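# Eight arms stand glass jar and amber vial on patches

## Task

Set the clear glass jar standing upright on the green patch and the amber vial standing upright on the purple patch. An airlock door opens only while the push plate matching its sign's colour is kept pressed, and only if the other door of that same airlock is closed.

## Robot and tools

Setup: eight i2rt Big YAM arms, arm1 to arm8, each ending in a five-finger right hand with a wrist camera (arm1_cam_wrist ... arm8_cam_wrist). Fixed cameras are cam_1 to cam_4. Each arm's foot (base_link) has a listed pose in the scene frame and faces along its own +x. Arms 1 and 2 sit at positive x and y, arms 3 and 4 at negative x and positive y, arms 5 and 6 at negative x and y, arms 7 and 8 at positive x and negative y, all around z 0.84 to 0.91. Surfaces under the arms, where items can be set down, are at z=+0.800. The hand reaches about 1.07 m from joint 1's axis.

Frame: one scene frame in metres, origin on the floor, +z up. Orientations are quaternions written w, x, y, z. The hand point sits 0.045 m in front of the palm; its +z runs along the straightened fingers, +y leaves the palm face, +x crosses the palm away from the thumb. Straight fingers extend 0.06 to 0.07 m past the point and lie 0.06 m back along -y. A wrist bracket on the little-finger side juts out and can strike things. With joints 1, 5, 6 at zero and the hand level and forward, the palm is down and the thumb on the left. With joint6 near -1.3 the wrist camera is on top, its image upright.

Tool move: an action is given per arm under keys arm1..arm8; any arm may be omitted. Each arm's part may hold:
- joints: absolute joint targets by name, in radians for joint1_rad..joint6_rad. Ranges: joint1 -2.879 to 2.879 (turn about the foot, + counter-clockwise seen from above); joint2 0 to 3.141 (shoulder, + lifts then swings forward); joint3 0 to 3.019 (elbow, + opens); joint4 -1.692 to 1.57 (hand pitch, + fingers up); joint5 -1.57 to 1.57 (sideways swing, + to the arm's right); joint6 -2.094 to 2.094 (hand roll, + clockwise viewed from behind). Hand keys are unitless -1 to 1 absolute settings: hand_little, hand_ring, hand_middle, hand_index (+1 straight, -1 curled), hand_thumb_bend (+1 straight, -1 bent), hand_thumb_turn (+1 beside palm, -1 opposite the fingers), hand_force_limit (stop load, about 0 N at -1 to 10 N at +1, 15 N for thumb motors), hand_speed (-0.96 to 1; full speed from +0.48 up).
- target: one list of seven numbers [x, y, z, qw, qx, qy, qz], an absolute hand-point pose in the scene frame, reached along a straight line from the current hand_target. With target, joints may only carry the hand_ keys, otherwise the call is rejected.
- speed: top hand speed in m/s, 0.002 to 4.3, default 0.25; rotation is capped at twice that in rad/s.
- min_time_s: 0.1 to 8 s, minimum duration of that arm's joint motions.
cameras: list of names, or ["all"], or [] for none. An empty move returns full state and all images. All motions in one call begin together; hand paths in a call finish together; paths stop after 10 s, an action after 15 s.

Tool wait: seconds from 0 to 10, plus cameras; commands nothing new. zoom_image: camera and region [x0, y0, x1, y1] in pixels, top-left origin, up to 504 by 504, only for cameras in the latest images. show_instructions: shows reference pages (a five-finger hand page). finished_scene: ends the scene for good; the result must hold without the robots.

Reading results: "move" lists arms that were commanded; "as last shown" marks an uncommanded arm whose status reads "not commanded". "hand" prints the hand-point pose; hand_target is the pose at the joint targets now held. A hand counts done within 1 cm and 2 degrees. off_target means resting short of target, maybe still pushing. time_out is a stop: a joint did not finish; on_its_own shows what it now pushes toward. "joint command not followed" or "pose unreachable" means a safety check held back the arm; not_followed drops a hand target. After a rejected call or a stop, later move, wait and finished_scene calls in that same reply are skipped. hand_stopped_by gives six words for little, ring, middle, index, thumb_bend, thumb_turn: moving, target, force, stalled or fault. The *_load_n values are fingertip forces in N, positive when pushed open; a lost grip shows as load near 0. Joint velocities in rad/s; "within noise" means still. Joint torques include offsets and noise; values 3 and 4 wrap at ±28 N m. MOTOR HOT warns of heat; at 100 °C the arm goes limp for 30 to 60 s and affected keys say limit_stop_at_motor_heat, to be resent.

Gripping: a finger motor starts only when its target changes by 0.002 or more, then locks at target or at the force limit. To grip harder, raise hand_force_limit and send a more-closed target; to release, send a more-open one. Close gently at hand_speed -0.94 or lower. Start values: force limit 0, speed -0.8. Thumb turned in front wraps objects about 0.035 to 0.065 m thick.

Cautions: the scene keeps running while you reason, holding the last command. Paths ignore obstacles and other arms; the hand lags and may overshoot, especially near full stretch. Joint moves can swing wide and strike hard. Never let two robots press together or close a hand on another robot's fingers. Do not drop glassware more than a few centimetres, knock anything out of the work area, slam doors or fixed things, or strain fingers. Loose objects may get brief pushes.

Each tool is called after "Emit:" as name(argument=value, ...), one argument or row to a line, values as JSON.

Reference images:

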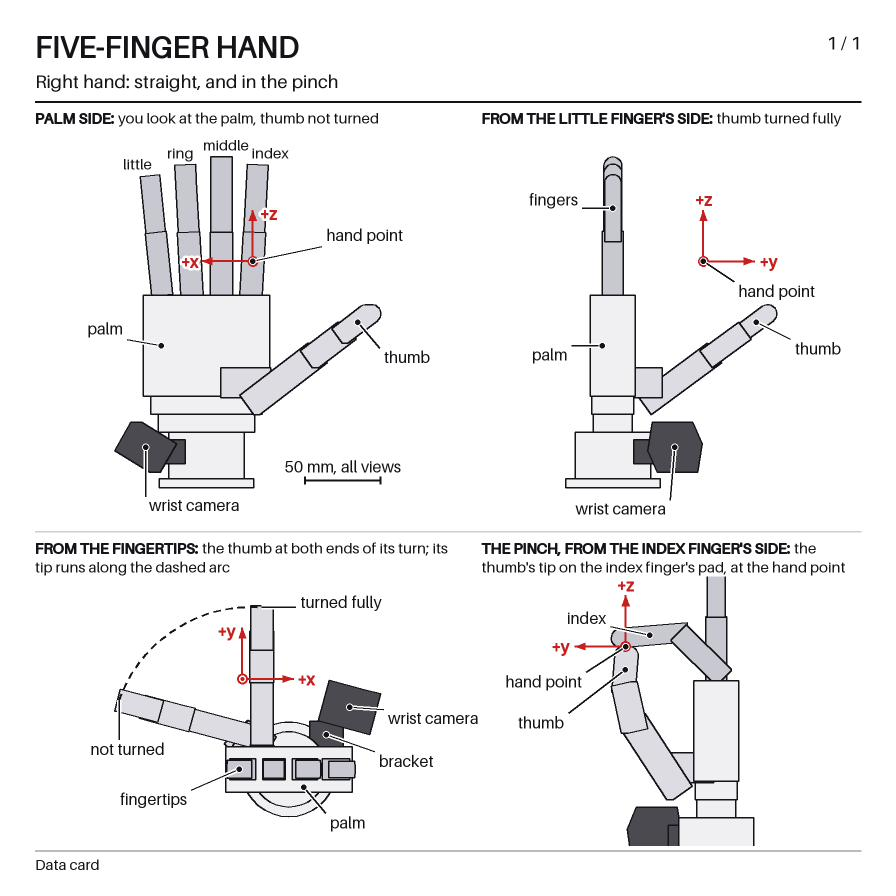

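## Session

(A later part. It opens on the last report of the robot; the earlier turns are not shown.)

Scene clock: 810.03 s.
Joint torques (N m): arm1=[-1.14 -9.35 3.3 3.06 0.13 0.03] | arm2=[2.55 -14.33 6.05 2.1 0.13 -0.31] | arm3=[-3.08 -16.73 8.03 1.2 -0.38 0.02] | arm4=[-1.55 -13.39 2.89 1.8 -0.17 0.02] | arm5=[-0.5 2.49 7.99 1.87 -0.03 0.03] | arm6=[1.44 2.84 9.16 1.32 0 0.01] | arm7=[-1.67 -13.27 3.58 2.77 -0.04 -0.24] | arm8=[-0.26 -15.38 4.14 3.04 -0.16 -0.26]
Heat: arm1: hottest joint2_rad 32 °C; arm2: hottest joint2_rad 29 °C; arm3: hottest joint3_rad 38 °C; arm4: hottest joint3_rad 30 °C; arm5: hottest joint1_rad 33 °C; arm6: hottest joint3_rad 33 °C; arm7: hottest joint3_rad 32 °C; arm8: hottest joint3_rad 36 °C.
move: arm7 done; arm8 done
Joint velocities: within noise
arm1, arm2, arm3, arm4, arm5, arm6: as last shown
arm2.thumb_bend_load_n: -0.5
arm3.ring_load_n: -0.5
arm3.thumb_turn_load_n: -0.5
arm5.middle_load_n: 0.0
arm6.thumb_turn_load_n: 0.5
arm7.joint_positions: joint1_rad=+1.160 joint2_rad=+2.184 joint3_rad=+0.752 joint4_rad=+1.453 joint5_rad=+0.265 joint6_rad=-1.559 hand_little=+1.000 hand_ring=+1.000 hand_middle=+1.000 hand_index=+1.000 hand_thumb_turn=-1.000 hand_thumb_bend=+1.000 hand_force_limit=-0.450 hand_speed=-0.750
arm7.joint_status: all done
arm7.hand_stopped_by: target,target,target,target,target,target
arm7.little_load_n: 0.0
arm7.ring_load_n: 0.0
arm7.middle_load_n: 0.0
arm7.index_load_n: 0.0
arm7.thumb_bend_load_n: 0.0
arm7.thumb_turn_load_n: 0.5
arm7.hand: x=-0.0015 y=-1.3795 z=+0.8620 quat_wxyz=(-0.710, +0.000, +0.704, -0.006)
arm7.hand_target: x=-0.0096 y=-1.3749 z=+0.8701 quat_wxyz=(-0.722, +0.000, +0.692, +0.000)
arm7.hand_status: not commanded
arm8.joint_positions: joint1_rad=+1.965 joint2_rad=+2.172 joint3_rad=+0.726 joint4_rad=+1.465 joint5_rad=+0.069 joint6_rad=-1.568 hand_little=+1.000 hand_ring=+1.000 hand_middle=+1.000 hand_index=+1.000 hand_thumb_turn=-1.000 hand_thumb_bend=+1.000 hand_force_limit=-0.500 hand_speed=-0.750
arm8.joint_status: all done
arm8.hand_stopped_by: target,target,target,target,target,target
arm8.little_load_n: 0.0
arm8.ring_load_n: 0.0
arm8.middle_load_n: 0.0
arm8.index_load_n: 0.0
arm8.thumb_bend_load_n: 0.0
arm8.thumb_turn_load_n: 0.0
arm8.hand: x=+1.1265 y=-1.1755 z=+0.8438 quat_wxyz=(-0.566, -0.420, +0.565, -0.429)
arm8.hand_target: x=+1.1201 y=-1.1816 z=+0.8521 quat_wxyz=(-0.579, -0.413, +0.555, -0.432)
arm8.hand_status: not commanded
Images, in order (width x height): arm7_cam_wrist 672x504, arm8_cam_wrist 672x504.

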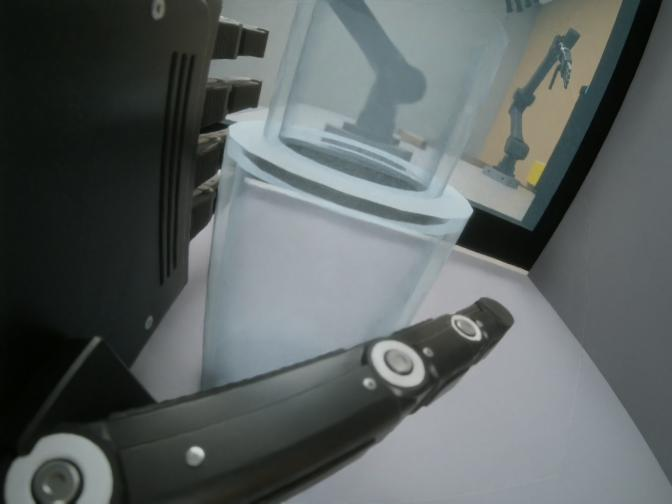

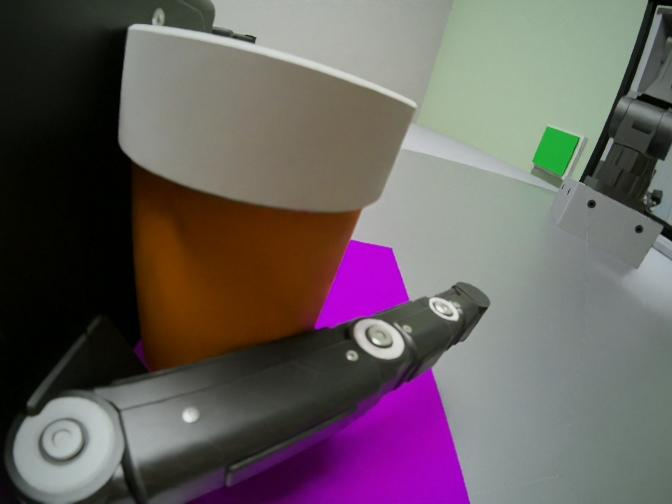

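Emit:
move(
  arm7={"target": [0.014, -1.387, 0.872, -0.7224, 0, 0.6915, 0], "speed": 0.08},
  arm8={"target": [1.136, -1.163, 0.854, -0.5791, -0.4133, 0.5544, -0.4317], "speed": 0.08},
  cameras=["arm7_cam_wrist", "arm8_cam_wrist"],
)

Emit:
move(
  arm7={"target": [0.15, -1.388, 0.875, -0.7224, 0, 0.6915, 0], "speed": 0.15},
  arm8={"target": [1.172, -1.04, 0.865, -0.5791, -0.4133, 0.5544, -0.4317], "speed": 0.15},
  cameras=["arm7_cam_wrist", "arm8_cam_wrist", "cam_4"],
)

Scene clock: 820.30 s.
Joint torques (N m): arm1=[-1.14 -9.47 3.36 3.06 0.13 0.02] | arm2=[2.61 -14.92 6.13 2.1 0.15 -0.36] | arm3=[-3.19 -16.67 8.02 1.21 -0.38 0.02] | arm4=[-1.61 -13.33 2.91 1.81 -0.18 0.02] | arm5=[-0.5 2.55 7.99 1.87 -0.03 0.03] | arm6=[1.67 3.08 9.1 1.29 0 0.01] | arm7=[-0.15 -14.15 1.33 2.69 0.18 -0.23] | arm8=[0.79 -16.03 2 3.06 0.04 -0.27]
Heat: arm1: hottest joint2_rad 32 °C; arm2: hottest joint2_rad 29 °C; arm3: hottest joint3_rad 38 °C; arm4: hottest joint3_rad 29 °C; arm5: hottest joint1_rad 33 °C; arm6: hottest joint3_rad 33 °C; arm7: hottest joint2_rad 31 °C; arm8: hottest joint3_rad 35 °C.
move: arm7 done; arm8 done
Joint velocities: within noise
arm1.joint_positions: joint1_rad=-2.234 joint2_rad=+2.002 joint3_rad=+0.650 joint4_rad=+1.341 joint5_rad=-1.270 joint6_rad=-1.581 hand_little=-1.000 hand_ring=-1.000 hand_middle=-1.000 hand_index=-1.000 hand_thumb_turn=+1.000 hand_thumb_bend=+1.000 hand_force_limit=+0.000 hand_speed=+0.000
arm1.joint_status: not commanded
arm1.hand_stopped_by: target,target,target,target,target,target
arm1.little_load_n: 0.0
arm1.ring_load_n: 0.0
arm1.middle_load_n: 0.0
arm1.index_load_n: 0.0
arm1.thumb_bend_load_n: 0.0
arm1.thumb_turn_load_n: 0.0
arm1.hand: x=+0.2845 y=+1.7802 z=+0.9106 quat_wxyz=(+0.705, -0.002, -0.709, -0.001)
arm1.hand_target: x=+0.2800 y=+1.7800 z=+0.9102 quat_wxyz=(+0.707, +0.000, -0.707, +0.000)
arm1.hand_status: not commanded
arm2, arm3, arm4, arm5, arm6: as last shown
arm2.thumb_bend_load_n: 0.0
arm2.thumb_turn_load_n: 0.0
arm3.ring_load_n: 0.0
arm3.thumb_turn_load_n: 0.0
arm6.thumb_turn_load_n: 0.0
arm7.joint_positions: joint1_rad=+1.183 joint2_rad=+2.184 joint3_rad=+0.721 joint4_rad=+1.498 joint5_rad=+0.302 joint6_rad=-1.563 hand_little=+1.000 hand_ring=+1.000 hand_middle=+1.000 hand_index=+1.000 hand_thumb_turn=-1.000 hand_thumb_bend=+1.000 hand_force_limit=-0.450 hand_speed=-0.750
arm7.joint_status: not commanded
arm7.hand_stopped_by: target,target,target,target,target,target
arm7.little_load_n: 0.0
arm7.ring_load_n: 0.0
arm7.middle_load_n: 0.0
arm7.index_load_n: 0.0
arm7.thumb_bend_load_n: 0.0
arm7.thumb_turn_load_n: 0.5
arm7.hand: x=+0.0132 y=-1.3825 z=+0.8640 quat_wxyz=(-0.714, +0.006, +0.700, -0.001)
arm7.hand_target: x=+0.0140 y=-1.3871 z=+0.8720 quat_wxyz=(-0.722, +0.000, +0.692, +0.000)
arm7.hand_status: done (0.009 m and 1.5 deg from the pose sent, 0.020 m and 2.1 deg at the start)
arm8.joint_positions: joint1_rad=+1.979 joint2_rad=+2.172 joint3_rad=+0.692 joint4_rad=+1.513 joint5_rad=+0.092 joint6_rad=-1.569 hand_little=+1.000 hand_ring=+1.000 hand_middle=+1.000 hand_index=+1.000 hand_thumb_turn=-1.000 hand_thumb_bend=+1.000 hand_force_limit=-0.500 hand_speed=-0.750
arm8.joint_status: not commanded
arm8.hand_stopped_by: target,target,target,target,target,target
arm8.little_load_n: 0.0
arm8.ring_load_n: 0.0
arm8.middle_load_n: 0.0
arm8.index_load_n: 0.0
arm8.thumb_bend_load_n: 0.5
arm8.thumb_turn_load_n: 0.0
arm8.hand: x=+1.1328 y=-1.1629 z=+0.8458 quat_wxyz=(-0.572, -0.415, +0.564, -0.429)
arm8.hand_target: x=+1.1360 y=-1.1631 z=+0.8539 quat_wxyz=(-0.579, -0.413, +0.554, -0.432)
arm8.hand_status: done (0.009 m and 1.4 deg from the pose sent, 0.019 m and 2.1 deg at the start)
Images, in order (width x height): arm7_cam_wrist 672x504, arm8_cam_wrist 672x504.

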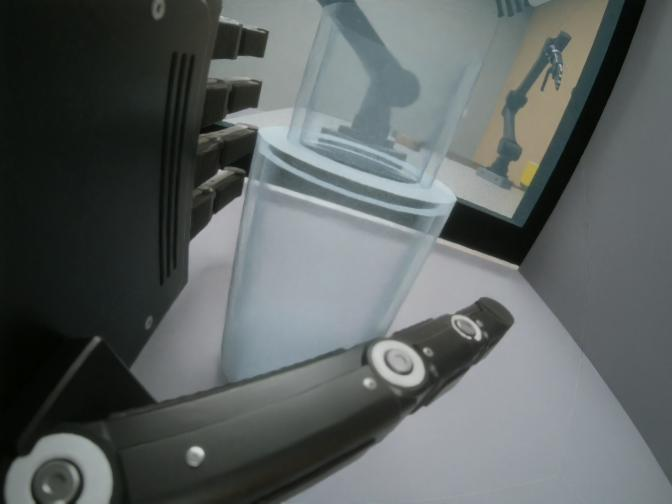

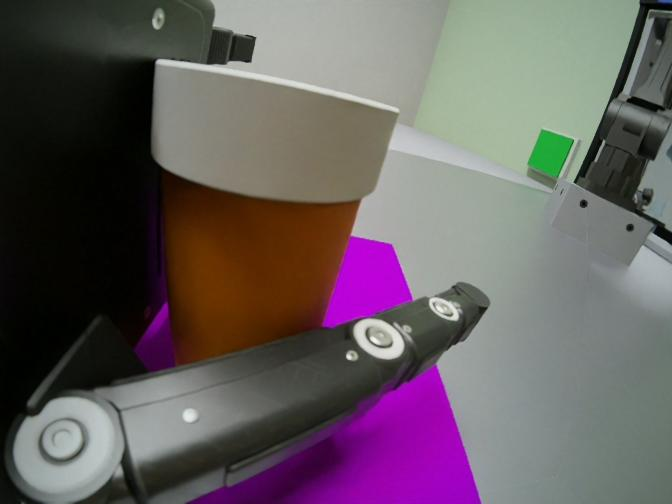

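Scene clock: 821.97 s.
Joint torques (N m): arm1=[-1.2 -9.29 3.32 3.08 0.13 0.02] | arm2=[2.78 -14.15 6.15 1.96 0.13 -0.36] | arm3=[-3.14 -16.79 8.02 1.22 -0.38 0.02] | arm4=[-1.61 -13.33 2.91 1.81 -0.17 0.02] | arm5=[-0.44 2.43 7.99 1.87 -0.03 0.03] | arm6=[1.61 3.02 9.11 1.37 0 0.01] | arm7=[-0.03 -12.1 -0.34 2.62 0.23 0.15] | arm8=[0.85 -12.57 0.62 3.02 0.04 -0.07]
Heat: arm1: hottest joint2_rad 32 °C; arm2: hottest joint2_rad 29 °C; arm3: hottest joint3_rad 38 °C; arm4: hottest joint3_rad 29 °C; arm5: hottest joint1_rad 33 °C; arm6: hottest joint3_rad 33 °C; arm7: hottest joint2_rad 31 °C; arm8: hottest joint3_rad 35 °C.
move: arm7 off_target; arm8 off_target
Joint velocities: within noise
arm1, arm2, arm3, arm4, arm5, arm6: as last shown
arm3.index_load_n: -0.5
arm4.ring_load_n: 0.5
arm7.joint_positions: joint1_rad=+1.336 joint2_rad=+2.039 joint3_rad=+0.375 joint4_rad=+1.535 joint5_rad=+0.483 joint6_rad=-1.525 hand_little=+1.000 hand_ring=+1.000 hand_middle=+1.000 hand_index=+1.000 hand_thumb_turn=-1.000 hand_thumb_bend=+1.000 hand_force_limit=-0.450 hand_speed=-0.750
arm7.joint_status: not commanded
arm7.hand_stopped_by: target,target,target,target,target,target
arm7.little_load_n: 0.0
arm7.ring_load_n: 0.0
arm7.middle_load_n: 0.0
arm7.index_load_n: 0.0
arm7.thumb_bend_load_n: 0.0
arm7.thumb_turn_load_n: 0.0
arm7.hand: x=+0.1510 y=-1.3824 z=+0.8634 quat_wxyz=(-0.661, +0.006, +0.750, +0.021)
arm7.hand_target: x=+0.1497 y=-1.3880 z=+0.8752 quat_wxyz=(-0.674, +0.015, +0.738, +0.007)
arm7.hand_status: off_target (0.013 m and 10.1 deg from the pose sent, 0.137 m and 1.5 deg at the start; a joint's target at an end of its range on 46 of 50 steps)
arm8.joint_positions: joint1_rad=+2.025 joint2_rad=+1.997 joint3_rad=+0.333 joint4_rad=+1.561 joint5_rad=+0.155 joint6_rad=-1.563 hand_little=+1.000 hand_ring=+1.000 hand_middle=+1.000 hand_index=+1.000 hand_thumb_turn=-1.000 hand_thumb_bend=+1.000 hand_force_limit=-0.500 hand_speed=-0.750
arm8.joint_status: not commanded
arm8.hand_stopped_by: target,target,target,target,target,target
arm8.little_load_n: 0.0
arm8.ring_load_n: 0.0
arm8.middle_load_n: 0.0
arm8.index_load_n: 0.0
arm8.thumb_bend_load_n: 0.0
arm8.thumb_turn_load_n: 0.0
arm8.hand: x=+1.1682 y=-1.0386 z=+0.8553 quat_wxyz=(-0.539, -0.441, +0.602, -0.392)
arm8.hand_target: x=+1.1720 y=-1.0403 z=+0.8654 quat_wxyz=(-0.543, -0.432, +0.596, -0.405)
arm8.hand_status: off_target (0.010 m and 9.0 deg from the pose sent, 0.130 m and 1.4 deg at the start; a joint's target at an end of its range on 45 of 50 steps)
Images, in order (width x height): arm7_cam_wrist 672x504, arm8_cam_wrist 672x504, cam_4 896x504.

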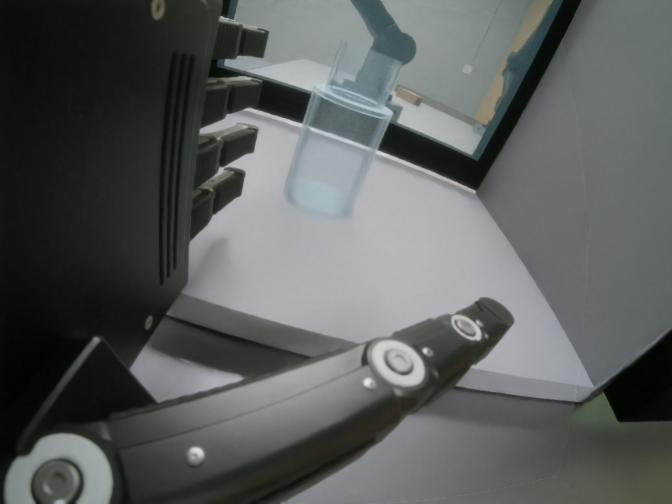

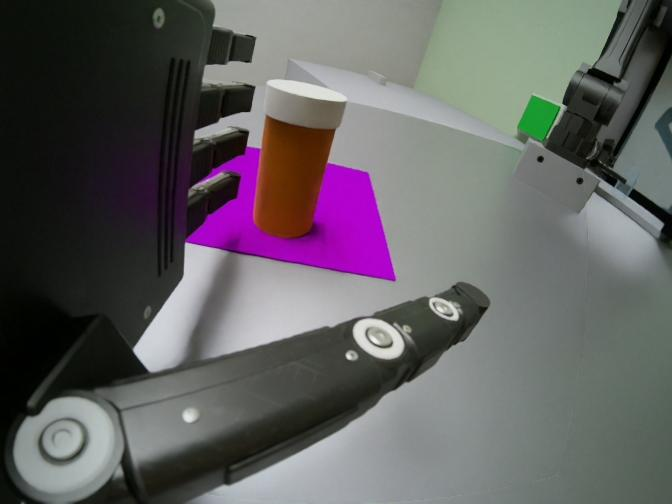

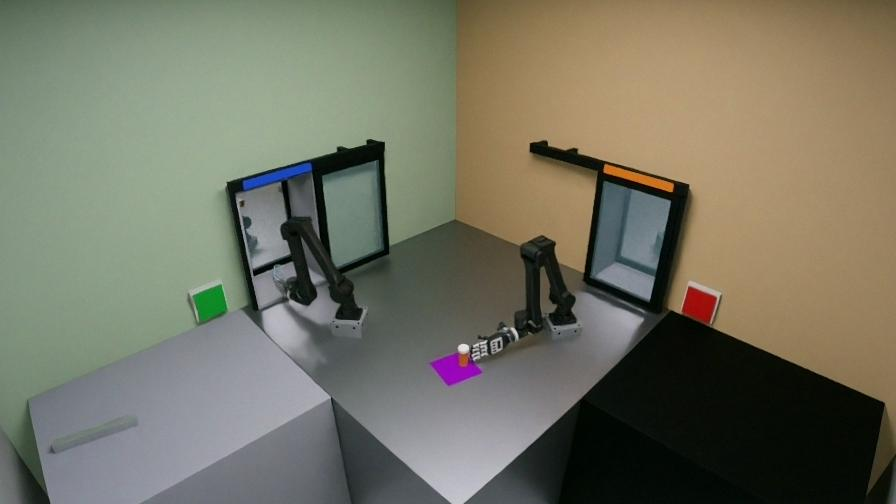

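Emit:
move(
  arm7={"target": [0.262, -1.385, 0.95, -0.7071, 0, 0.7071, 0], "speed": 0.25},
  arm8={"target": [1.20, -0.93, 1.08, -0.5669, -0.4226, 0.5669, -0.4226], "speed": 0.3},
  arm5={"joints": {"joint1_rad": -0.834, "joint6_rad": -1.571, "hand_thumb_turn": -1, "hand_speed": 0.0}, "min_time_s": 3},
)

Emit:
move(
  arm3={"target": [-0.28, 1.785, 0.92, 0, 0.7071, 0, 0.7071], "speed": 0.3},
  arm8={"joints": {"joint1_rad": -1.70, "joint2_rad": 0.63, "joint3_rad": 1.44, "joint4_rad": -1.4, "joint5_rad": 0.0, "joint6_rad": -1.571}, "min_time_s": 4.5},
)

Emit:
move(
  arm2={"target": [1.785, 0.075, 0.905, 0.5, 0.5, -0.5, 0.5], "speed": 0.15},
  arm8={"target": [1.78, -0.29, 0.92, -0.5, 0.5, 0.5, 0.5], "speed": 0.4, "joints": {"hand_little": -1, "hand_ring": -1, "hand_middle": -1, "hand_index": -1, "hand_speed": 0.0, "hand_force_limit": 0.0}},
  cameras=["cam_1", "cam_3", "cam_4", "arm5_cam_wrist", "arm8_cam_wrist"],
)

Scene clock: 858.63 s.
Joint torques (N m): arm1=[-1.03 -9.47 3.32 3.07 0.13 0.01] | arm2=[3.14 -14.62 6.13 2.06 0.19 -0.33] | arm3=[-3.14 -16.67 8.01 1.17 -0.39 0.02] | arm4=[-1.55 -13.33 2.89 1.83 -0.17 0.02] | arm5=[-1.85 2.32 8.05 1.87 -0.04 -0.11] | arm6=[1.73 2.84 9.11 1.35 -0.02 0.01] | arm7=[0.03 -7 0.12 2.45 0.24 -0.21] | arm8=[-0.62 0.21 12.92 1.85 -0.18 -0.06]
Heat: arm1: hottest joint2_rad 32 °C; arm2: hottest joint2_rad 29 °C; arm3: hottest joint3_rad 38 °C; arm4: hottest joint3_rad 29 °C; arm5: hottest joint1_rad 33 °C; arm6: hottest joint3_rad 33 °C; arm7: hottest joint2_rad 31 °C; arm8: hottest joint3_rad 33 °C.
move: arm5 done; arm7 off_target; arm8 off_target
Joint velocities: within noise
arm1, arm3, arm6: as last shown
arm1.index_load_n: -0.5
arm2.joint_positions: joint1_rad=+2.200 joint2_rad=+2.126 joint3_rad=+0.930 joint4_rad=+1.237 joint5_rad=+1.324 joint6_rad=-1.608 hand_little=-1.000 hand_ring=-1.000 hand_middle=-1.000 hand_index=-1.000 hand_thumb_turn=-1.000 hand_thumb_bend=+1.000 hand_force_limit=+0.000 hand_speed=+0.000
arm2.joint_status: not commanded
arm2.hand_stopped_by: target,target,target,target,target,target
arm2.little_load_n: 0.0
arm2.ring_load_n: 0.0
arm2.middle_load_n: 0.0
arm2.index_load_n: 0.5
arm2.thumb_bend_load_n: 0.0
arm2.thumb_turn_load_n: 0.0
arm2.hand: x=+1.7721 y=+0.2897 z=+0.9245 quat_wxyz=(+0.498, +0.498, -0.503, +0.501)
arm2.hand_target: x=+1.7798 y=+0.2901 z=+0.9200 quat_wxyz=(+0.500, +0.500, -0.500, +0.500)
arm2.hand_status: not commanded
arm3.index_load_n: 0.0
arm4.joint_positions: joint1_rad=-2.196 joint2_rad=+2.058 joint3_rad=+0.656 joint4_rad=+1.372 joint5_rad=-1.258 joint6_rad=-1.599 hand_little=-1.000 hand_ring=-1.000 hand_middle=-1.000 hand_index=-1.000 hand_thumb_turn=+1.000 hand_thumb_bend=+1.000 hand_force_limit=+0.000 hand_speed=+0.000
arm4.joint_status: not commanded
arm4.hand_stopped_by: target,target,target,target,target,target
arm4.little_load_n: 0.0
arm4.ring_load_n: 0.0
arm4.middle_load_n: 0.0
arm4.index_load_n: 0.0
arm4.thumb_bend_load_n: 0.0
arm4.thumb_turn_load_n: 0.0
arm4.hand: x=-1.7809 y=+0.2755 z=+0.9096 quat_wxyz=(+0.491, +0.501, -0.504, +0.504)
arm4.hand_target: x=-1.7849 y=+0.2799 z=+0.9199 quat_wxyz=(+0.500, +0.500, -0.500, +0.500)
arm4.hand_status: not commanded
arm5.joint_positions: joint1_rad=-0.818 joint2_rad=+0.605 joint3_rad=+1.356 joint4_rad=-1.536 joint5_rad=+0.000 joint6_rad=-1.556 hand_little=+1.000 hand_ring=+1.000 hand_middle=+1.000 hand_index=+1.000 hand_thumb_turn=-1.000 hand_thumb_bend=+1.000 hand_force_limit=+0.000 hand_speed=+0.000
arm5.joint_status: all done
arm5.hand_stopped_by: target,target,target,target,target,target
arm5.little_load_n: 0.0
arm5.ring_load_n: 0.0
arm5.middle_load_n: 0.0
arm5.index_load_n: 0.0
arm5.thumb_bend_load_n: 0.0
arm5.thumb_turn_load_n: 0.0
arm5.hand: x=-0.3966 y=-1.4000 z=+1.2935 quat_wxyz=(-0.008, +0.924, +0.000, +0.381)
arm5.hand_target: x=-0.3963 y=-1.4036 z=+1.3050 quat_wxyz=(-0.002, +0.919, -0.001, +0.394)
arm5.hand_status: not commanded
arm6.middle_load_n: 0.5
arm7.joint_positions: joint1_rad=+1.574 joint2_rad=+1.671 joint3_rad=+0.069 joint4_rad=+1.537 joint5_rad=+0.700 joint6_rad=-1.522 hand_little=+1.000 hand_ring=+1.000 hand_middle=+1.000 hand_index=+1.000 hand_thumb_turn=-1.000 hand_thumb_bend=+1.000 hand_force_limit=-0.450 hand_speed=-0.750
arm7.joint_status: not commanded
arm7.hand_stopped_by: target,target,target,target,target,target
arm7.little_load_n: 0.0
arm7.ring_load_n: 0.0
arm7.middle_load_n: 0.0
arm7.index_load_n: 0.0
arm7.thumb_bend_load_n: 0.0
arm7.thumb_turn_load_n: 0.0
arm7.hand: x=+0.2612 y=-1.3819 z=+0.9419 quat_wxyz=(-0.685, +0.005, +0.728, +0.006)
arm7.hand_target: x=+0.2619 y=-1.3850 z=+0.9504 quat_wxyz=(-0.694, +0.004, +0.720, +0.000)
arm7.hand_status: off_target (0.009 m and 3.6 deg from the pose sent, 0.141 m and 7.6 deg at the start; a joint's target at an end of its range on 72 of 72 steps)
arm8.joint_positions: joint1_rad=+2.120 joint2_rad=+0.461 joint3_rad=+0.142 joint4_rad=+0.285 joint5_rad=+0.224 joint6_rad=-1.590 hand_little=+1.000 hand_ring=+1.000 hand_middle=+1.000 hand_index=+1.000 hand_thumb_turn=-1.000 hand_thumb_bend=+1.000 hand_force_limit=-0.500 hand_speed=-0.750
arm8.joint_status: not commanded
arm8.hand_stopped_by: target,target,target,target,target,target
arm8.little_load_n: 0.5
arm8.ring_load_n: 0.0
arm8.middle_load_n: 0.0
arm8.index_load_n: 0.0
arm8.thumb_bend_load_n: 0.0
arm8.thumb_turn_load_n: 0.0
arm8.hand: x=+1.2036 y=-0.9207 z=+1.0492 quat_wxyz=(-0.557, -0.440, +0.573, -0.409)
arm8.hand_target: x=+1.2008 y=-0.9276 z=+1.0800 quat_wxyz=(-0.567, -0.423, +0.567, -0.423)
arm8.hand_status: off_target (0.032 m and 2.9 deg from the pose sent, 0.252 m and 6.6 deg at the start)
pictures: none

Scene clock: 863.70 s.
Joint torques (N m): arm1=[-1.08 -9.35 3.32 3.06 0.13 0.02] | arm2=[2.67 -14.27 6.11 2.15 0.12 -0.33] | arm3=[-1.2 -17.26 3.4 1.91 -0.01 -0.15] | arm4=[-1.67 -13.33 2.91 1.81 -0.18 0.02] | arm5=[-1.85 2.32 8.05 1.87 -0.04 -0.11] | arm6=[1.61 2.84 9.14 1.37 0 0] | arm7=[0.03 -7.06 0.1 2.47 0.24 -0.22] | arm8=[-0.5 2.32 10.14 1.73 -0.16 -0.06]
Heat: arm1: hottest joint2_rad 32 °C; arm2: hottest joint2_rad 29 °C; arm3: hottest joint3_rad 38 °C; arm4: hottest joint3_rad 29 °C; arm5: hottest joint1_rad 33 °C; arm6: hottest joint3_rad 33 °C; arm7: hottest joint2_rad 31 °C; arm8: hottest joint3_rad 34 °C.
move: arm3 off_target; arm8 done
Joint velocities: within noise
arm1, arm2, arm4, arm5, arm6, arm7: as last shown
arm1.index_load_n: 0.0
arm2.index_load_n: 0.0
arm2.thumb_turn_load_n: 0.5
arm3.joint_positions: joint1_rad=+2.258 joint2_rad=+2.253 joint3_rad=+1.082 joint4_rad=+1.176 joint5_rad=+1.329 joint6_rad=-1.608 hand_little=-1.000 hand_ring=-1.000 hand_middle=-1.000 hand_index=-1.000 hand_thumb_turn=+1.000 hand_thumb_bend=+1.000 hand_force_limit=+0.000 hand_speed=+0.000
arm3.joint_status: not commanded
arm3.hand_stopped_by: target,target,target,target,target,target
arm3.little_load_n: 0.0
arm3.ring_load_n: 0.0
arm3.middle_load_n: 0.0
arm3.index_load_n: 0.0
arm3.thumb_bend_load_n: 0.0
arm3.thumb_turn_load_n: 0.5
arm3.hand: x=-0.2827 y=+1.7859 z=+0.9084 quat_wxyz=(+0.006, +0.710, +0.012, +0.704)
arm3.hand_target: x=-0.2799 y=+1.7850 z=+0.9199 quat_wxyz=(+0.000, +0.707, +0.000, +0.707)
arm3.hand_status: off_target (0.012 m and 1.6 deg from the pose sent, 0.170 m and 2.6 deg at the start)
arm5.hand: x=-0.3965 y=-1.4000 z=+1.2935 quat_wxyz=(-0.008, +0.924, +0.000, +0.381)
arm6.middle_load_n: 0.0
arm7.thumb_turn_load_n: 0.5
arm8.joint_positions: joint1_rad=-1.692 joint2_rad=+0.622 joint3_rad=+1.398 joint4_rad=-1.391 joint5_rad=+0.002 joint6_rad=-1.582 hand_little=+1.000 hand_ring=+1.000 hand_middle=+1.000 hand_index=+1.000 hand_thumb_turn=-1.000 hand_thumb_bend=+1.000 hand_force_limit=-0.500 hand_speed=-0.750
arm8.joint_status: all done
arm8.hand_stopped_by: target,target,target,target,target,target
arm8.little_load_n: 0.0
arm8.ring_load_n: 0.0
arm8.middle_load_n: -0.5
arm8.index_load_n: 0.0
arm8.thumb_bend_load_n: 0.0
arm8.thumb_turn_load_n: 0.0
arm8.hand: x=+1.5209 y=-0.4769 z=+1.3489 quat_wxyz=(-0.187, +0.806, +0.365, +0.427)
arm8.hand_target: x=+1.5194 y=-0.4801 z=+1.3644 quat_wxyz=(-0.193, +0.804, +0.356, +0.436)
arm8.hand_status: not commanded
pictures: none

Scene clock: 867.33 s.
Joint torques (N m): arm1=[-1.26 -9.35 3.32 3.06 0.13 0.03] | arm2=[-0.97 -16.26 10.47 1.01 -0.95 -0.08] | arm3=[-1.03 -17.26 3.41 1.92 -0.01 -0.15] | arm4=[-1.61 -13.33 2.89 1.83 -0.17 0.02] | arm5=[-1.85 2.32 8.05 1.87 -0.04 -0.12] | arm6=[1.55 2.9 9.1 1.32 0 0.01] | arm7=[0.09 -7.06 0.1 2.47 0.24 -0.22] | arm8=[1.03 -13.04 4.15 2.41 -0.05 -0.08]
Heat: arm1: hottest joint2_rad 32 °C; arm2: hottest joint2_rad 29 °C; arm3: hottest joint3_rad 37 °C; arm4: hottest joint3_rad 29 °C; arm5: hottest joint1_rad 33 °C; arm6: hottest joint3_rad 33 °C; arm7: hottest joint2_rad 31 °C; arm8: hottest joint3_rad 34 °C.
move: arm2 off_target; arm8 done
Joint velocities: arm1=[within noise] | arm2=[within noise] | arm3=[within noise] | arm4=[-0.005 0.005 0.002 -0.007 0.022 -0.154] | arm5=[within noise] | arm6=[within noise] | arm7=[within noise] | arm8=[within noise]
arm1, arm3, arm4, arm5, arm6, arm7: as last shown
arm1.middle_load_n: 0.5
arm2.joint_positions: joint1_rad=+1.889 joint2_rad=+2.247 joint3_rad=+1.193 joint4_rad=+1.077 joint5_rad=+0.995 joint6_rad=-1.608 hand_little=-1.000 hand_ring=-1.000 hand_middle=-1.000 hand_index=-1.000 hand_thumb_turn=-1.000 hand_thumb_bend=+1.000 hand_force_limit=+0.000 hand_speed=+0.000
arm2.joint_status: not commanded
arm2.hand_stopped_by: target,target,target,target,target,target
arm2.little_load_n: 0.0
arm2.ring_load_n: 0.0
arm2.middle_load_n: 0.0
arm2.index_load_n: 0.0
arm2.thumb_bend_load_n: 0.0
arm2.thumb_turn_load_n: 0.0
arm2.hand: x=+1.7842 y=+0.1048 z=+0.9129 quat_wxyz=(+0.499, +0.507, -0.493, +0.501)
arm2.hand_target: x=+1.7829 y=+0.0769 z=+0.9057 quat_wxyz=(+0.500, +0.500, -0.500, +0.500)
arm2.hand_status: off_target (0.031 m and 1.2 deg from the pose sent, 0.216 m and 0.5 deg at the start)
arm3.thumb_turn_load_n: 0.0
arm8.joint_positions: joint1_rad=-2.250 joint2_rad=+1.919 joint3_rad=+0.668 joint4_rad=+1.203 joint5_rad=-1.281 joint6_rad=-1.608 hand_little=-1.000 hand_ring=-1.000 hand_middle=-1.000 hand_index=-1.000 hand_thumb_turn=-1.000 hand_thumb_bend=+1.000 hand_force_limit=+0.000 hand_speed=+0.000
arm8.joint_status: all done
arm8.hand_stopped_by: target,target,target,target,target,target
arm8.little_load_n: 0.0
arm8.ring_load_n: 0.0
arm8.middle_load_n: 0.0
arm8.index_load_n: 0.0
arm8.thumb_bend_load_n: 0.0
arm8.thumb_turn_load_n: 0.5
arm8.hand: x=+1.7806 y=-0.2946 z=+0.9205 quat_wxyz=(-0.498, +0.503, +0.499, +0.500)
arm8.hand_target: x=+1.7800 y=-0.2901 z=+0.9201 quat_wxyz=(-0.500, +0.500, +0.500, +0.500)
arm8.hand_status: done (0.005 m and 0.5 deg from the pose sent, 0.535 m and 53.7 deg at the start; pose on its path clipped on 5 of 109 steps)
pictures: arm5_cam_wrist, arm8_cam_wrist, cam_1, cam_3, cam_4
Images, in order (width x height): arm5_cam_wrist 672x504, arm8_cam_wrist 672x504, cam_1 896x504, cam_3 896x504, cam_4 896x504.

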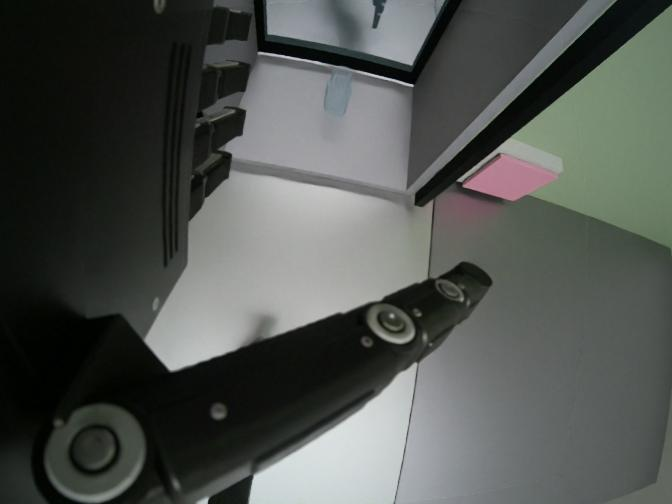

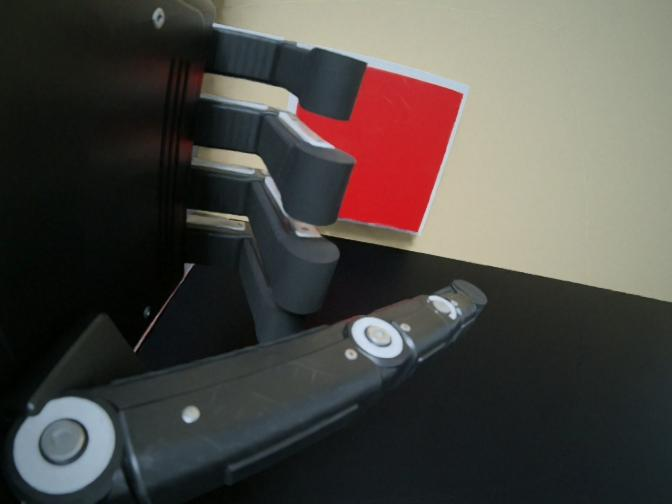

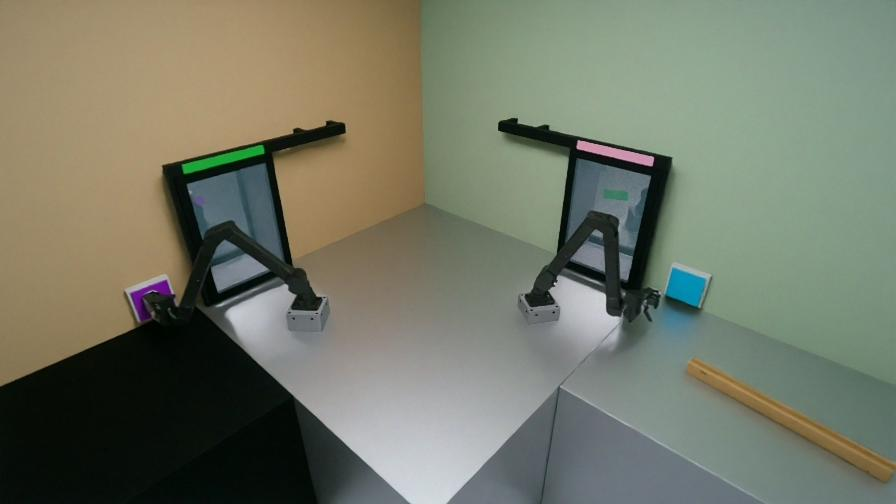

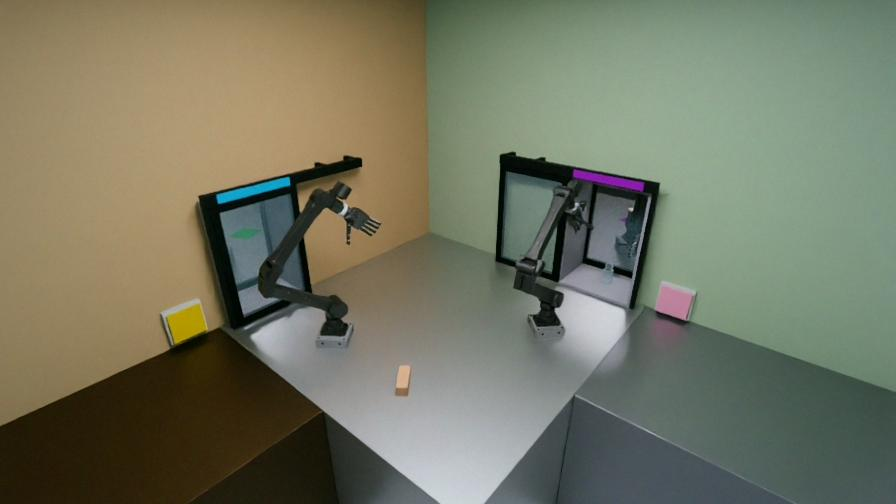

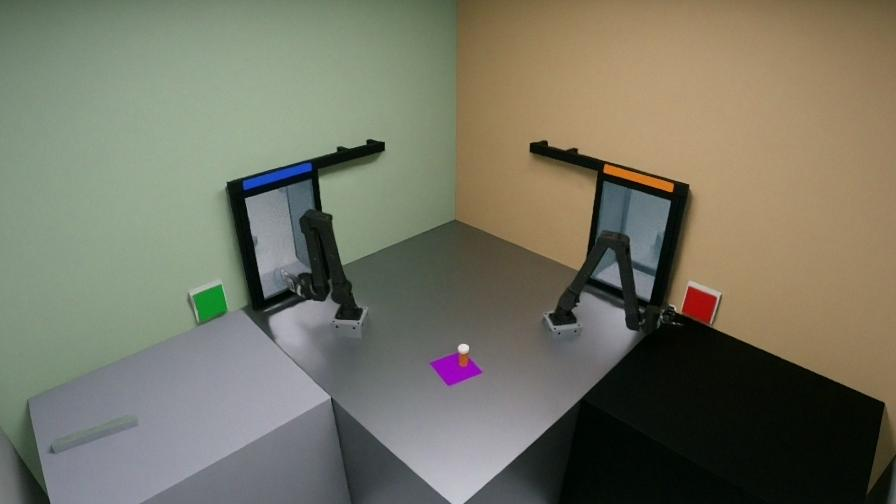

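Emit:
move(
  arm5={"target": [-0.15, -1.405, 0.93, 0, 0.7071, 0, 0.7071], "speed": 0.3},
)

Emit:
move(
  arm5={"target": [-0.05, -1.402, 0.872, 0, 0.7071, 0, 0.7071], "speed": 0.15},
  cameras=["arm5_cam_wrist", "cam_3"],
)

Scene clock: 883.77 s.
Joint torques (N m): arm1=[-1.08 -9.41 3.32 3.07 0.13 0.02] | arm2=[-0.85 -16.32 10.32 1.11 -0.99 -0.06] | arm3=[-0.97 -17.2 3.4 1.89 -0.01 -0.15] | arm4=[-1.55 -13.39 2.89 1.81 -0.17 0.02] | arm5=[-0.38 -6.71 3.73 2.78 0.04 -0.15] | arm6=[1.61 2.84 9.09 1.29 -0.01 0.01] | arm7=[0.09 -7.06 0.1 2.47 0.24 -0.22] | arm8=[0.97 -13.1 4.14 2.4 -0.05 -0.08]
Heat: arm1: hottest joint2_rad 32 °C; arm2: hottest joint2_rad 30 °C; arm3: hottest joint3_rad 37 °C; arm4: hottest joint3_rad 29 °C; arm5: hottest joint1_rad 33 °C; arm6: hottest joint3_rad 33 °C; arm7: hottest joint2_rad 31 °C; arm8: hottest joint3_rad 34 °C.
move: arm5 off_target
Joint velocities: within noise
arm1, arm2, arm3, arm4, arm6, arm7, arm8: as last shown
arm1.middle_load_n: 0.0
arm4.ring_load_n: -0.5
arm5.joint_positions: joint1_rad=-0.846 joint2_rad=+1.686 joint3_rad=+0.207 joint4_rad=+1.448 joint5_rad=-0.013 joint6_rad=-1.561 hand_little=+1.000 hand_ring=+1.000 hand_middle=+1.000 hand_index=+1.000 hand_thumb_turn=-1.000 hand_thumb_bend=+1.000 hand_force_limit=+0.000 hand_speed=+0.000
arm5.joint_status: not commanded
arm5.hand_stopped_by: target,target,target,target,target,target
arm5.little_load_n: 0.0
arm5.ring_load_n: 0.0
arm5.middle_load_n: 0.0
arm5.index_load_n: 0.0
arm5.thumb_bend_load_n: 0.0
arm5.thumb_turn_load_n: 0.5
arm5.hand: x=-0.1594 y=-1.4042 z=+0.9202 quat_wxyz=(-0.006, +0.720, -0.005, +0.694)
arm5.hand_target: x=-0.1504 y=-1.4050 z=+0.9300 quat_wxyz=(+0.000, +0.707, +0.000, +0.707)
arm5.hand_status: off_target (0.014 m and 2.2 deg from the pose sent, 0.439 m and 45.2 deg at the start)
arm7.little_load_n: 0.5
arm7.thumb_turn_load_n: 0.0
arm8.joint_positions: joint1_rad=-2.250 joint2_rad=+1.919 joint3_rad=+0.668 joint4_rad=+1.203 joint5_rad=-1.281 joint6_rad=-1.607 hand_little=-1.000 hand_ring=-1.000 hand_middle=-1.000 hand_index=-1.000 hand_thumb_turn=-1.000 hand_thumb_bend=+1.000 hand_force_limit=+0.000 hand_speed=+0.000
arm8.thumb_turn_load_n: 0.0
pictures: none

Scene clock: 885.13 s.
Joint torques (N m): arm1=[-1.14 -9.35 3.33 3.06 0.13 0.02] | arm2=[-1.44 -16.67 10.32 1.14 -0.96 -0.11] | arm3=[-1.03 -17.26 3.4 1.92 0 -0.15] | arm4=[-1.61 -13.33 2.89 1.81 -0.17 0.02] | arm5=[0.56 -11.16 3.08 2.55 0.03 -0.12] | arm6=[1.61 3.08 9.16 1.32 0.02 0.01] | arm7=[0.09 -7.06 0.1 2.45 0.24 -0.22] | arm8=[0.97 -13.04 4.15 2.4 -0.05 -0.08]
Heat: arm1: hottest joint2_rad 32 °C; arm2: hottest joint2_rad 30 °C; arm3: hottest joint3_rad 37 °C; arm4: hottest joint3_rad 29 °C; arm5: hottest joint1_rad 33 °C; arm6: hottest joint3_rad 33 °C; arm7: hottest joint2_rad 31 °C; arm8: hottest joint3_rad 34 °C.
move: arm5 off_target
Joint velocities: within noise
arm1, arm2, arm3, arm4, arm7, arm8: as last shown
arm2.ring_load_n: -0.5
arm2.thumb_bend_load_n: -0.5
arm2.thumb_turn_load_n: 0.5
arm4.ring_load_n: 0.0
arm5.joint_positions: joint1_rad=-0.846 joint2_rad=+2.018 joint3_rad=+0.506 joint4_rad=+1.488 joint5_rad=-0.002 joint6_rad=-1.561 hand_little=+1.000 hand_ring=+1.000 hand_middle=+1.000 hand_index=+1.000 hand_thumb_turn=-1.000 hand_thumb_bend=+1.000 hand_force_limit=+0.000 hand_speed=+0.000
arm5.joint_status: not commanded
arm5.hand_stopped_by: target,target,target,target,target,target
arm5.little_load_n: 0.0
arm5.ring_load_n: 0.0
arm5.middle_load_n: 0.0
arm5.index_load_n: 0.0
arm5.thumb_bend_load_n: -0.5
arm5.thumb_turn_load_n: 0.0
arm5.hand: x=-0.0587 y=-1.4073 z=+0.8648 quat_wxyz=(-0.002, +0.717, -0.009, +0.697)
arm5.hand_target: x=-0.0503 y=-1.4020 z=+0.8721 quat_wxyz=(+0.000, +0.707, +0.000, +0.707)
arm5.hand_status: off_target (0.012 m and 1.9 deg from the pose sent, 0.120 m and 2.2 deg at the start)
arm6.joint_positions: joint1_rad=-0.857 joint2_rad=+0.604 joint3_rad=+1.439 joint4_rad=-1.536 joint5_rad=+0.000 joint6_rad=-1.200 hand_little=+1.000 hand_ring=+1.000 hand_middle=+1.000 hand_index=+1.000 hand_thumb_turn=+1.000 hand_thumb_bend=+1.000 hand_force_limit=+0.000 hand_speed=-0.800
arm6.joint_status: not commanded
arm6.hand_stopped_by: target,target,target,target,target,target
arm6.little_load_n: 0.0
arm6.ring_load_n: 0.0
arm6.middle_load_n: 0.0
arm6.index_load_n: 0.0
arm6.thumb_bend_load_n: 0.0
arm6.thumb_turn_load_n: 0.0
arm6.hand: x=-1.1662 y=-0.6770 z=+1.3182 quat_wxyz=(-0.038, +0.871, -0.258, +0.417)
arm6.hand_target: x=-1.1668 y=-0.6769 z=+1.3261 quat_wxyz=(-0.039, +0.866, -0.256, +0.427)
arm6.hand_status: not commanded
arm7.little_load_n: 0.0
arm7.ring_load_n: 0.5
arm7.thumb_turn_load_n: 0.5
Images, in order (width x height): arm5_cam_wrist 672x504, cam_3 896x504.

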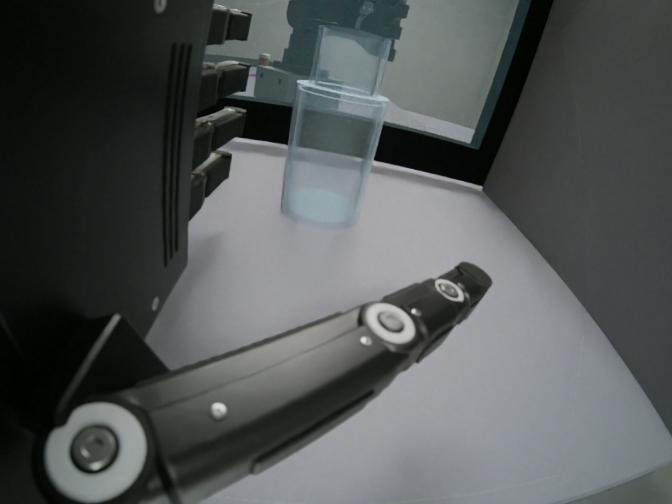

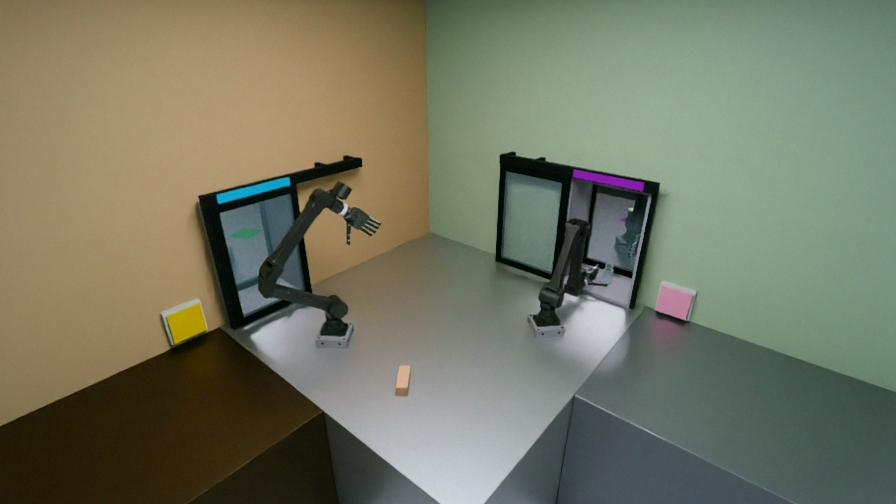

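Emit:
move(
  arm5={"target": [0.055, -1.403, 0.868, 0, 0.7071, 0, 0.7071], "speed": 0.12},
  cameras=["arm5_cam_wrist"],
)

Scene clock: 898.97 s.
Joint torques (N m): arm1=[-1.14 -9.35 3.33 3.08 0.12 0.02] | arm2=[-0.56 -16.15 10.37 1.1 -0.95 -0.12] | arm3=[-1.03 -17.26 3.41 1.91 -0.01 -0.17] | arm4=[-1.55 -13.33 2.91 1.8 -0.17 0.02] | arm5=[0.38 -13.98 5.39 1.72 -0.07 -0.13] | arm6=[1.44 2.96 9.17 1.32 -0.01 0.02] | arm7=[0.09 -7.06 0.12 2.47 0.24 -0.22] | arm8=[0.97 -13.04 4.16 2.4 -0.05 -0.08]
Heat: arm1: hottest joint2_rad 32 °C; arm2: hottest joint2_rad 30 °C; arm3: hottest joint3_rad 36 °C; arm4: hottest joint3_rad 29 °C; arm5: hottest joint1_rad 33 °C; arm6: hottest joint3_rad 33 °C; arm7: hottest joint2_rad 31 °C; arm8: hottest joint3_rad 33 °C.
move: arm5 off_target
Joint velocities: within noise
arm1, arm2, arm3, arm4, arm6, arm7, arm8: as last shown
arm2.ring_load_n: 0.0
arm2.thumb_bend_load_n: 0.0
arm5.joint_positions: joint1_rad=-0.846 joint2_rad=+2.093 joint3_rad=+0.791 joint4_rad=+1.293 joint5_rad=-0.002 joint6_rad=-1.561 hand_little=+1.000 hand_ring=+1.000 hand_middle=+1.000 hand_index=+1.000 hand_thumb_turn=-1.000 hand_thumb_bend=+1.000 hand_force_limit=+0.000 hand_speed=+0.000
arm5.joint_status: not commanded
arm5.hand_stopped_by: target,target,target,target,target,target
arm5.little_load_n: 0.0
arm5.ring_load_n: 0.0
arm5.middle_load_n: 0.0
arm5.index_load_n: 0.0
arm5.thumb_bend_load_n: 0.0
arm5.thumb_turn_load_n: 0.0
arm5.hand: x=+0.0438 y=-1.4084 z=+0.8633 quat_wxyz=(-0.002, +0.712, -0.009, +0.702)
arm5.hand_target: x=+0.0546 y=-1.4030 z=+0.8680 quat_wxyz=(+0.000, +0.707, +0.000, +0.707)
arm5.hand_status: off_target (0.013 m and 1.3 deg from the pose sent, 0.114 m and 1.9 deg at the start)
arm7.ring_load_n: 0.0
Images, in order (width x height): arm5_cam_wrist 672x504.

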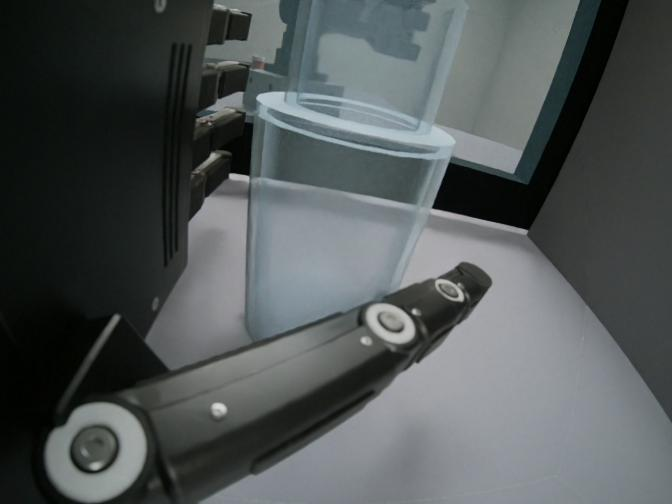

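Emit:
move(
  arm5={"target": [0.072, -1.411, 0.866, 0, 0.7071, 0, 0.7071], "speed": 0.1},
)

Emit:
move(
  arm5={"joints": {"hand_index": -0.9, "hand_middle": -0.9, "hand_force_limit": -0.45, "hand_speed": -0.83}},
  cameras=["arm5_cam_wrist"],
)

Scene clock: 904.17 s.
Joint torques (N m): arm1=[-1.08 -9.35 3.34 3.06 0.12 0.02] | arm2=[-0.79 -16.44 10.41 0.99 -0.97 -0.08] | arm3=[-1.03 -17.26 3.4 1.88 -0.01 -0.15] | arm4=[-1.61 -13.33 2.89 1.8 -0.18 0.02] | arm5=[-1.03 -14.39 5.89 1.66 -0.2 -0.11] | arm6=[1.49 2.84 9.1 1.31 0 0.02] | arm7=[0.09 -7.06 0.1 2.47 0.24 -0.21] | arm8=[0.91 -13.1 4.16 2.43 -0.05 -0.08]
Heat: arm1: hottest joint2_rad 32 °C; arm2: hottest joint2_rad 30 °C; arm3: hottest joint3_rad 36 °C; arm4: hottest joint3_rad 29 °C; arm5: hottest joint1_rad 33 °C; arm6: hottest joint3_rad 33 °C; arm7: hottest joint2_rad 31 °C; arm8: hottest joint3_rad 33 °C.
move: arm5 off_target
Joint velocities: within noise
arm1.joint_positions: joint1_rad=-2.234 joint2_rad=+2.002 joint3_rad=+0.650 joint4_rad=+1.341 joint5_rad=-1.270 joint6_rad=-1.581 hand_little=-1.000 hand_ring=-1.000 hand_middle=-1.000 hand_index=-1.000 hand_thumb_turn=+1.000 hand_thumb_bend=+1.000 hand_force_limit=+0.000 hand_speed=+0.000
arm1.joint_status: not commanded
arm1.hand_stopped_by: target,target,target,target,target,target
arm1.little_load_n: 0.0
arm1.ring_load_n: 0.0
arm1.middle_load_n: 0.0
arm1.index_load_n: 0.0
arm1.thumb_bend_load_n: 0.0
arm1.thumb_turn_load_n: 0.0
arm1.hand: x=+0.2845 y=+1.7802 z=+0.9106 quat_wxyz=(+0.705, -0.002, -0.709, -0.001)
arm1.hand_target: x=+0.2800 y=+1.7800 z=+0.9102 quat_wxyz=(+0.707, +0.000, -0.707, +0.000)
arm1.hand_status: not commanded
arm2, arm3, arm4, arm6, arm7, arm8: as last shown
arm5.joint_positions: joint1_rad=-0.846 joint2_rad=+2.113 joint3_rad=+0.839 joint4_rad=+1.264 joint5_rad=-0.015 joint6_rad=-1.563 hand_little=+1.000 hand_ring=+1.000 hand_middle=+1.000 hand_index=+1.000 hand_thumb_turn=-1.000 hand_thumb_bend=+1.000 hand_force_limit=+0.000 hand_speed=+0.000
arm5.joint_status: not commanded
arm5.hand_stopped_by: target,target,target,target,target,target
arm5.little_load_n: 0.0
arm5.ring_load_n: 0.0
arm5.middle_load_n: 0.5
arm5.index_load_n: 0.0
arm5.thumb_bend_load_n: 0.0
arm5.thumb_turn_load_n: 0.0
arm5.hand: x=+0.0605 y=-1.4061 z=+0.8615 quat_wxyz=(-0.006, +0.712, -0.003, +0.702)
arm5.hand_target: x=+0.0715 y=-1.4111 z=+0.8663 quat_wxyz=(+0.000, +0.707, +0.000, +0.707)
arm5.hand_status: off_target (0.013 m and 1.1 deg from the pose sent, 0.028 m and 1.3 deg at the start)
arm7.thumb_turn_load_n: 0.0
arm8.thumb_turn_load_n: 0.5
pictures: none

Scene clock: 908.43 s.
Joint torques (N m): arm1=[-1.14 -9.29 3.3 3.08 0.13 0.02] | arm2=[-1.55 -16.56 10.5 1.13 -0.99 -0.05] | arm3=[-1.08 -17.32 3.38 1.92 0 -0.15] | arm4=[-1.61 -13.39 2.89 1.8 -0.17 0.02] | arm5=[-1.03 -14.45 5.76 1.69 -0.18 -0.11] | arm6=[1.79 3.02 9.11 1.29 -0.01 0] | arm7=[0.09 -7 0.1 2.47 0.24 -0.21] | arm8=[0.91 -13.04 4.15 2.4 -0.05 -0.08]
Heat: arm1: hottest joint2_rad 32 °C; arm2: hottest joint2_rad 30 °C; arm3: hottest joint3_rad 36 °C; arm4: hottest joint3_rad 29 °C; arm5: hottest joint1_rad 33 °C; arm6: hottest joint3_rad 33 °C; arm7: hottest joint2_rad 31 °C; arm8: hottest joint3_rad 33 °C.
move: arm5 off_target
Joint velocities: within noise
arm1, arm2, arm3, arm4, arm6, arm7, arm8: as last shown
arm2.index_load_n: -0.5
arm5.joint_positions: joint1_rad=-0.846 joint2_rad=+2.113 joint3_rad=+0.840 joint4_rad=+1.263 joint5_rad=-0.016 joint6_rad=-1.564 hand_little=+1.000 hand_ring=+1.000 hand_middle=-0.194 hand_index=-0.178 hand_thumb_turn=-1.000 hand_thumb_bend=+1.000 hand_force_limit=-0.450 hand_speed=-0.830
arm5.joint_status: hand_middle off_target (ended at -0.194, target -0.900); hand_index off_target (ended at -0.178, target -0.900); the others done
arm5.hand_stopped_by: target,target,force,force,target,target
arm5.little_load_n: 0.0
arm5.ring_load_n: 0.0
arm5.middle_load_n: 4.5
arm5.index_load_n: 4.0
arm5.thumb_bend_load_n: 0.5
arm5.thumb_turn_load_n: -0.5
arm5.hand: x=+0.0607 y=-1.4060 z=+0.8611 quat_wxyz=(-0.006, +0.712, -0.003, +0.702)
arm5.hand_target: x=+0.0714 y=-1.4110 z=+0.8660 quat_wxyz=(+0.000, +0.707, +0.000, +0.707)
arm5.hand_status: not commanded
arm8.little_load_n: 0.5
arm8.thumb_turn_load_n: 0.0
Images, in order (width x height): arm5_cam_wrist 672x504.

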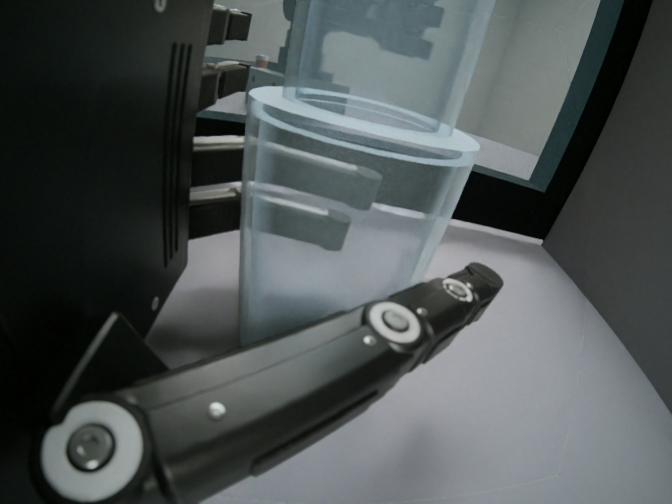

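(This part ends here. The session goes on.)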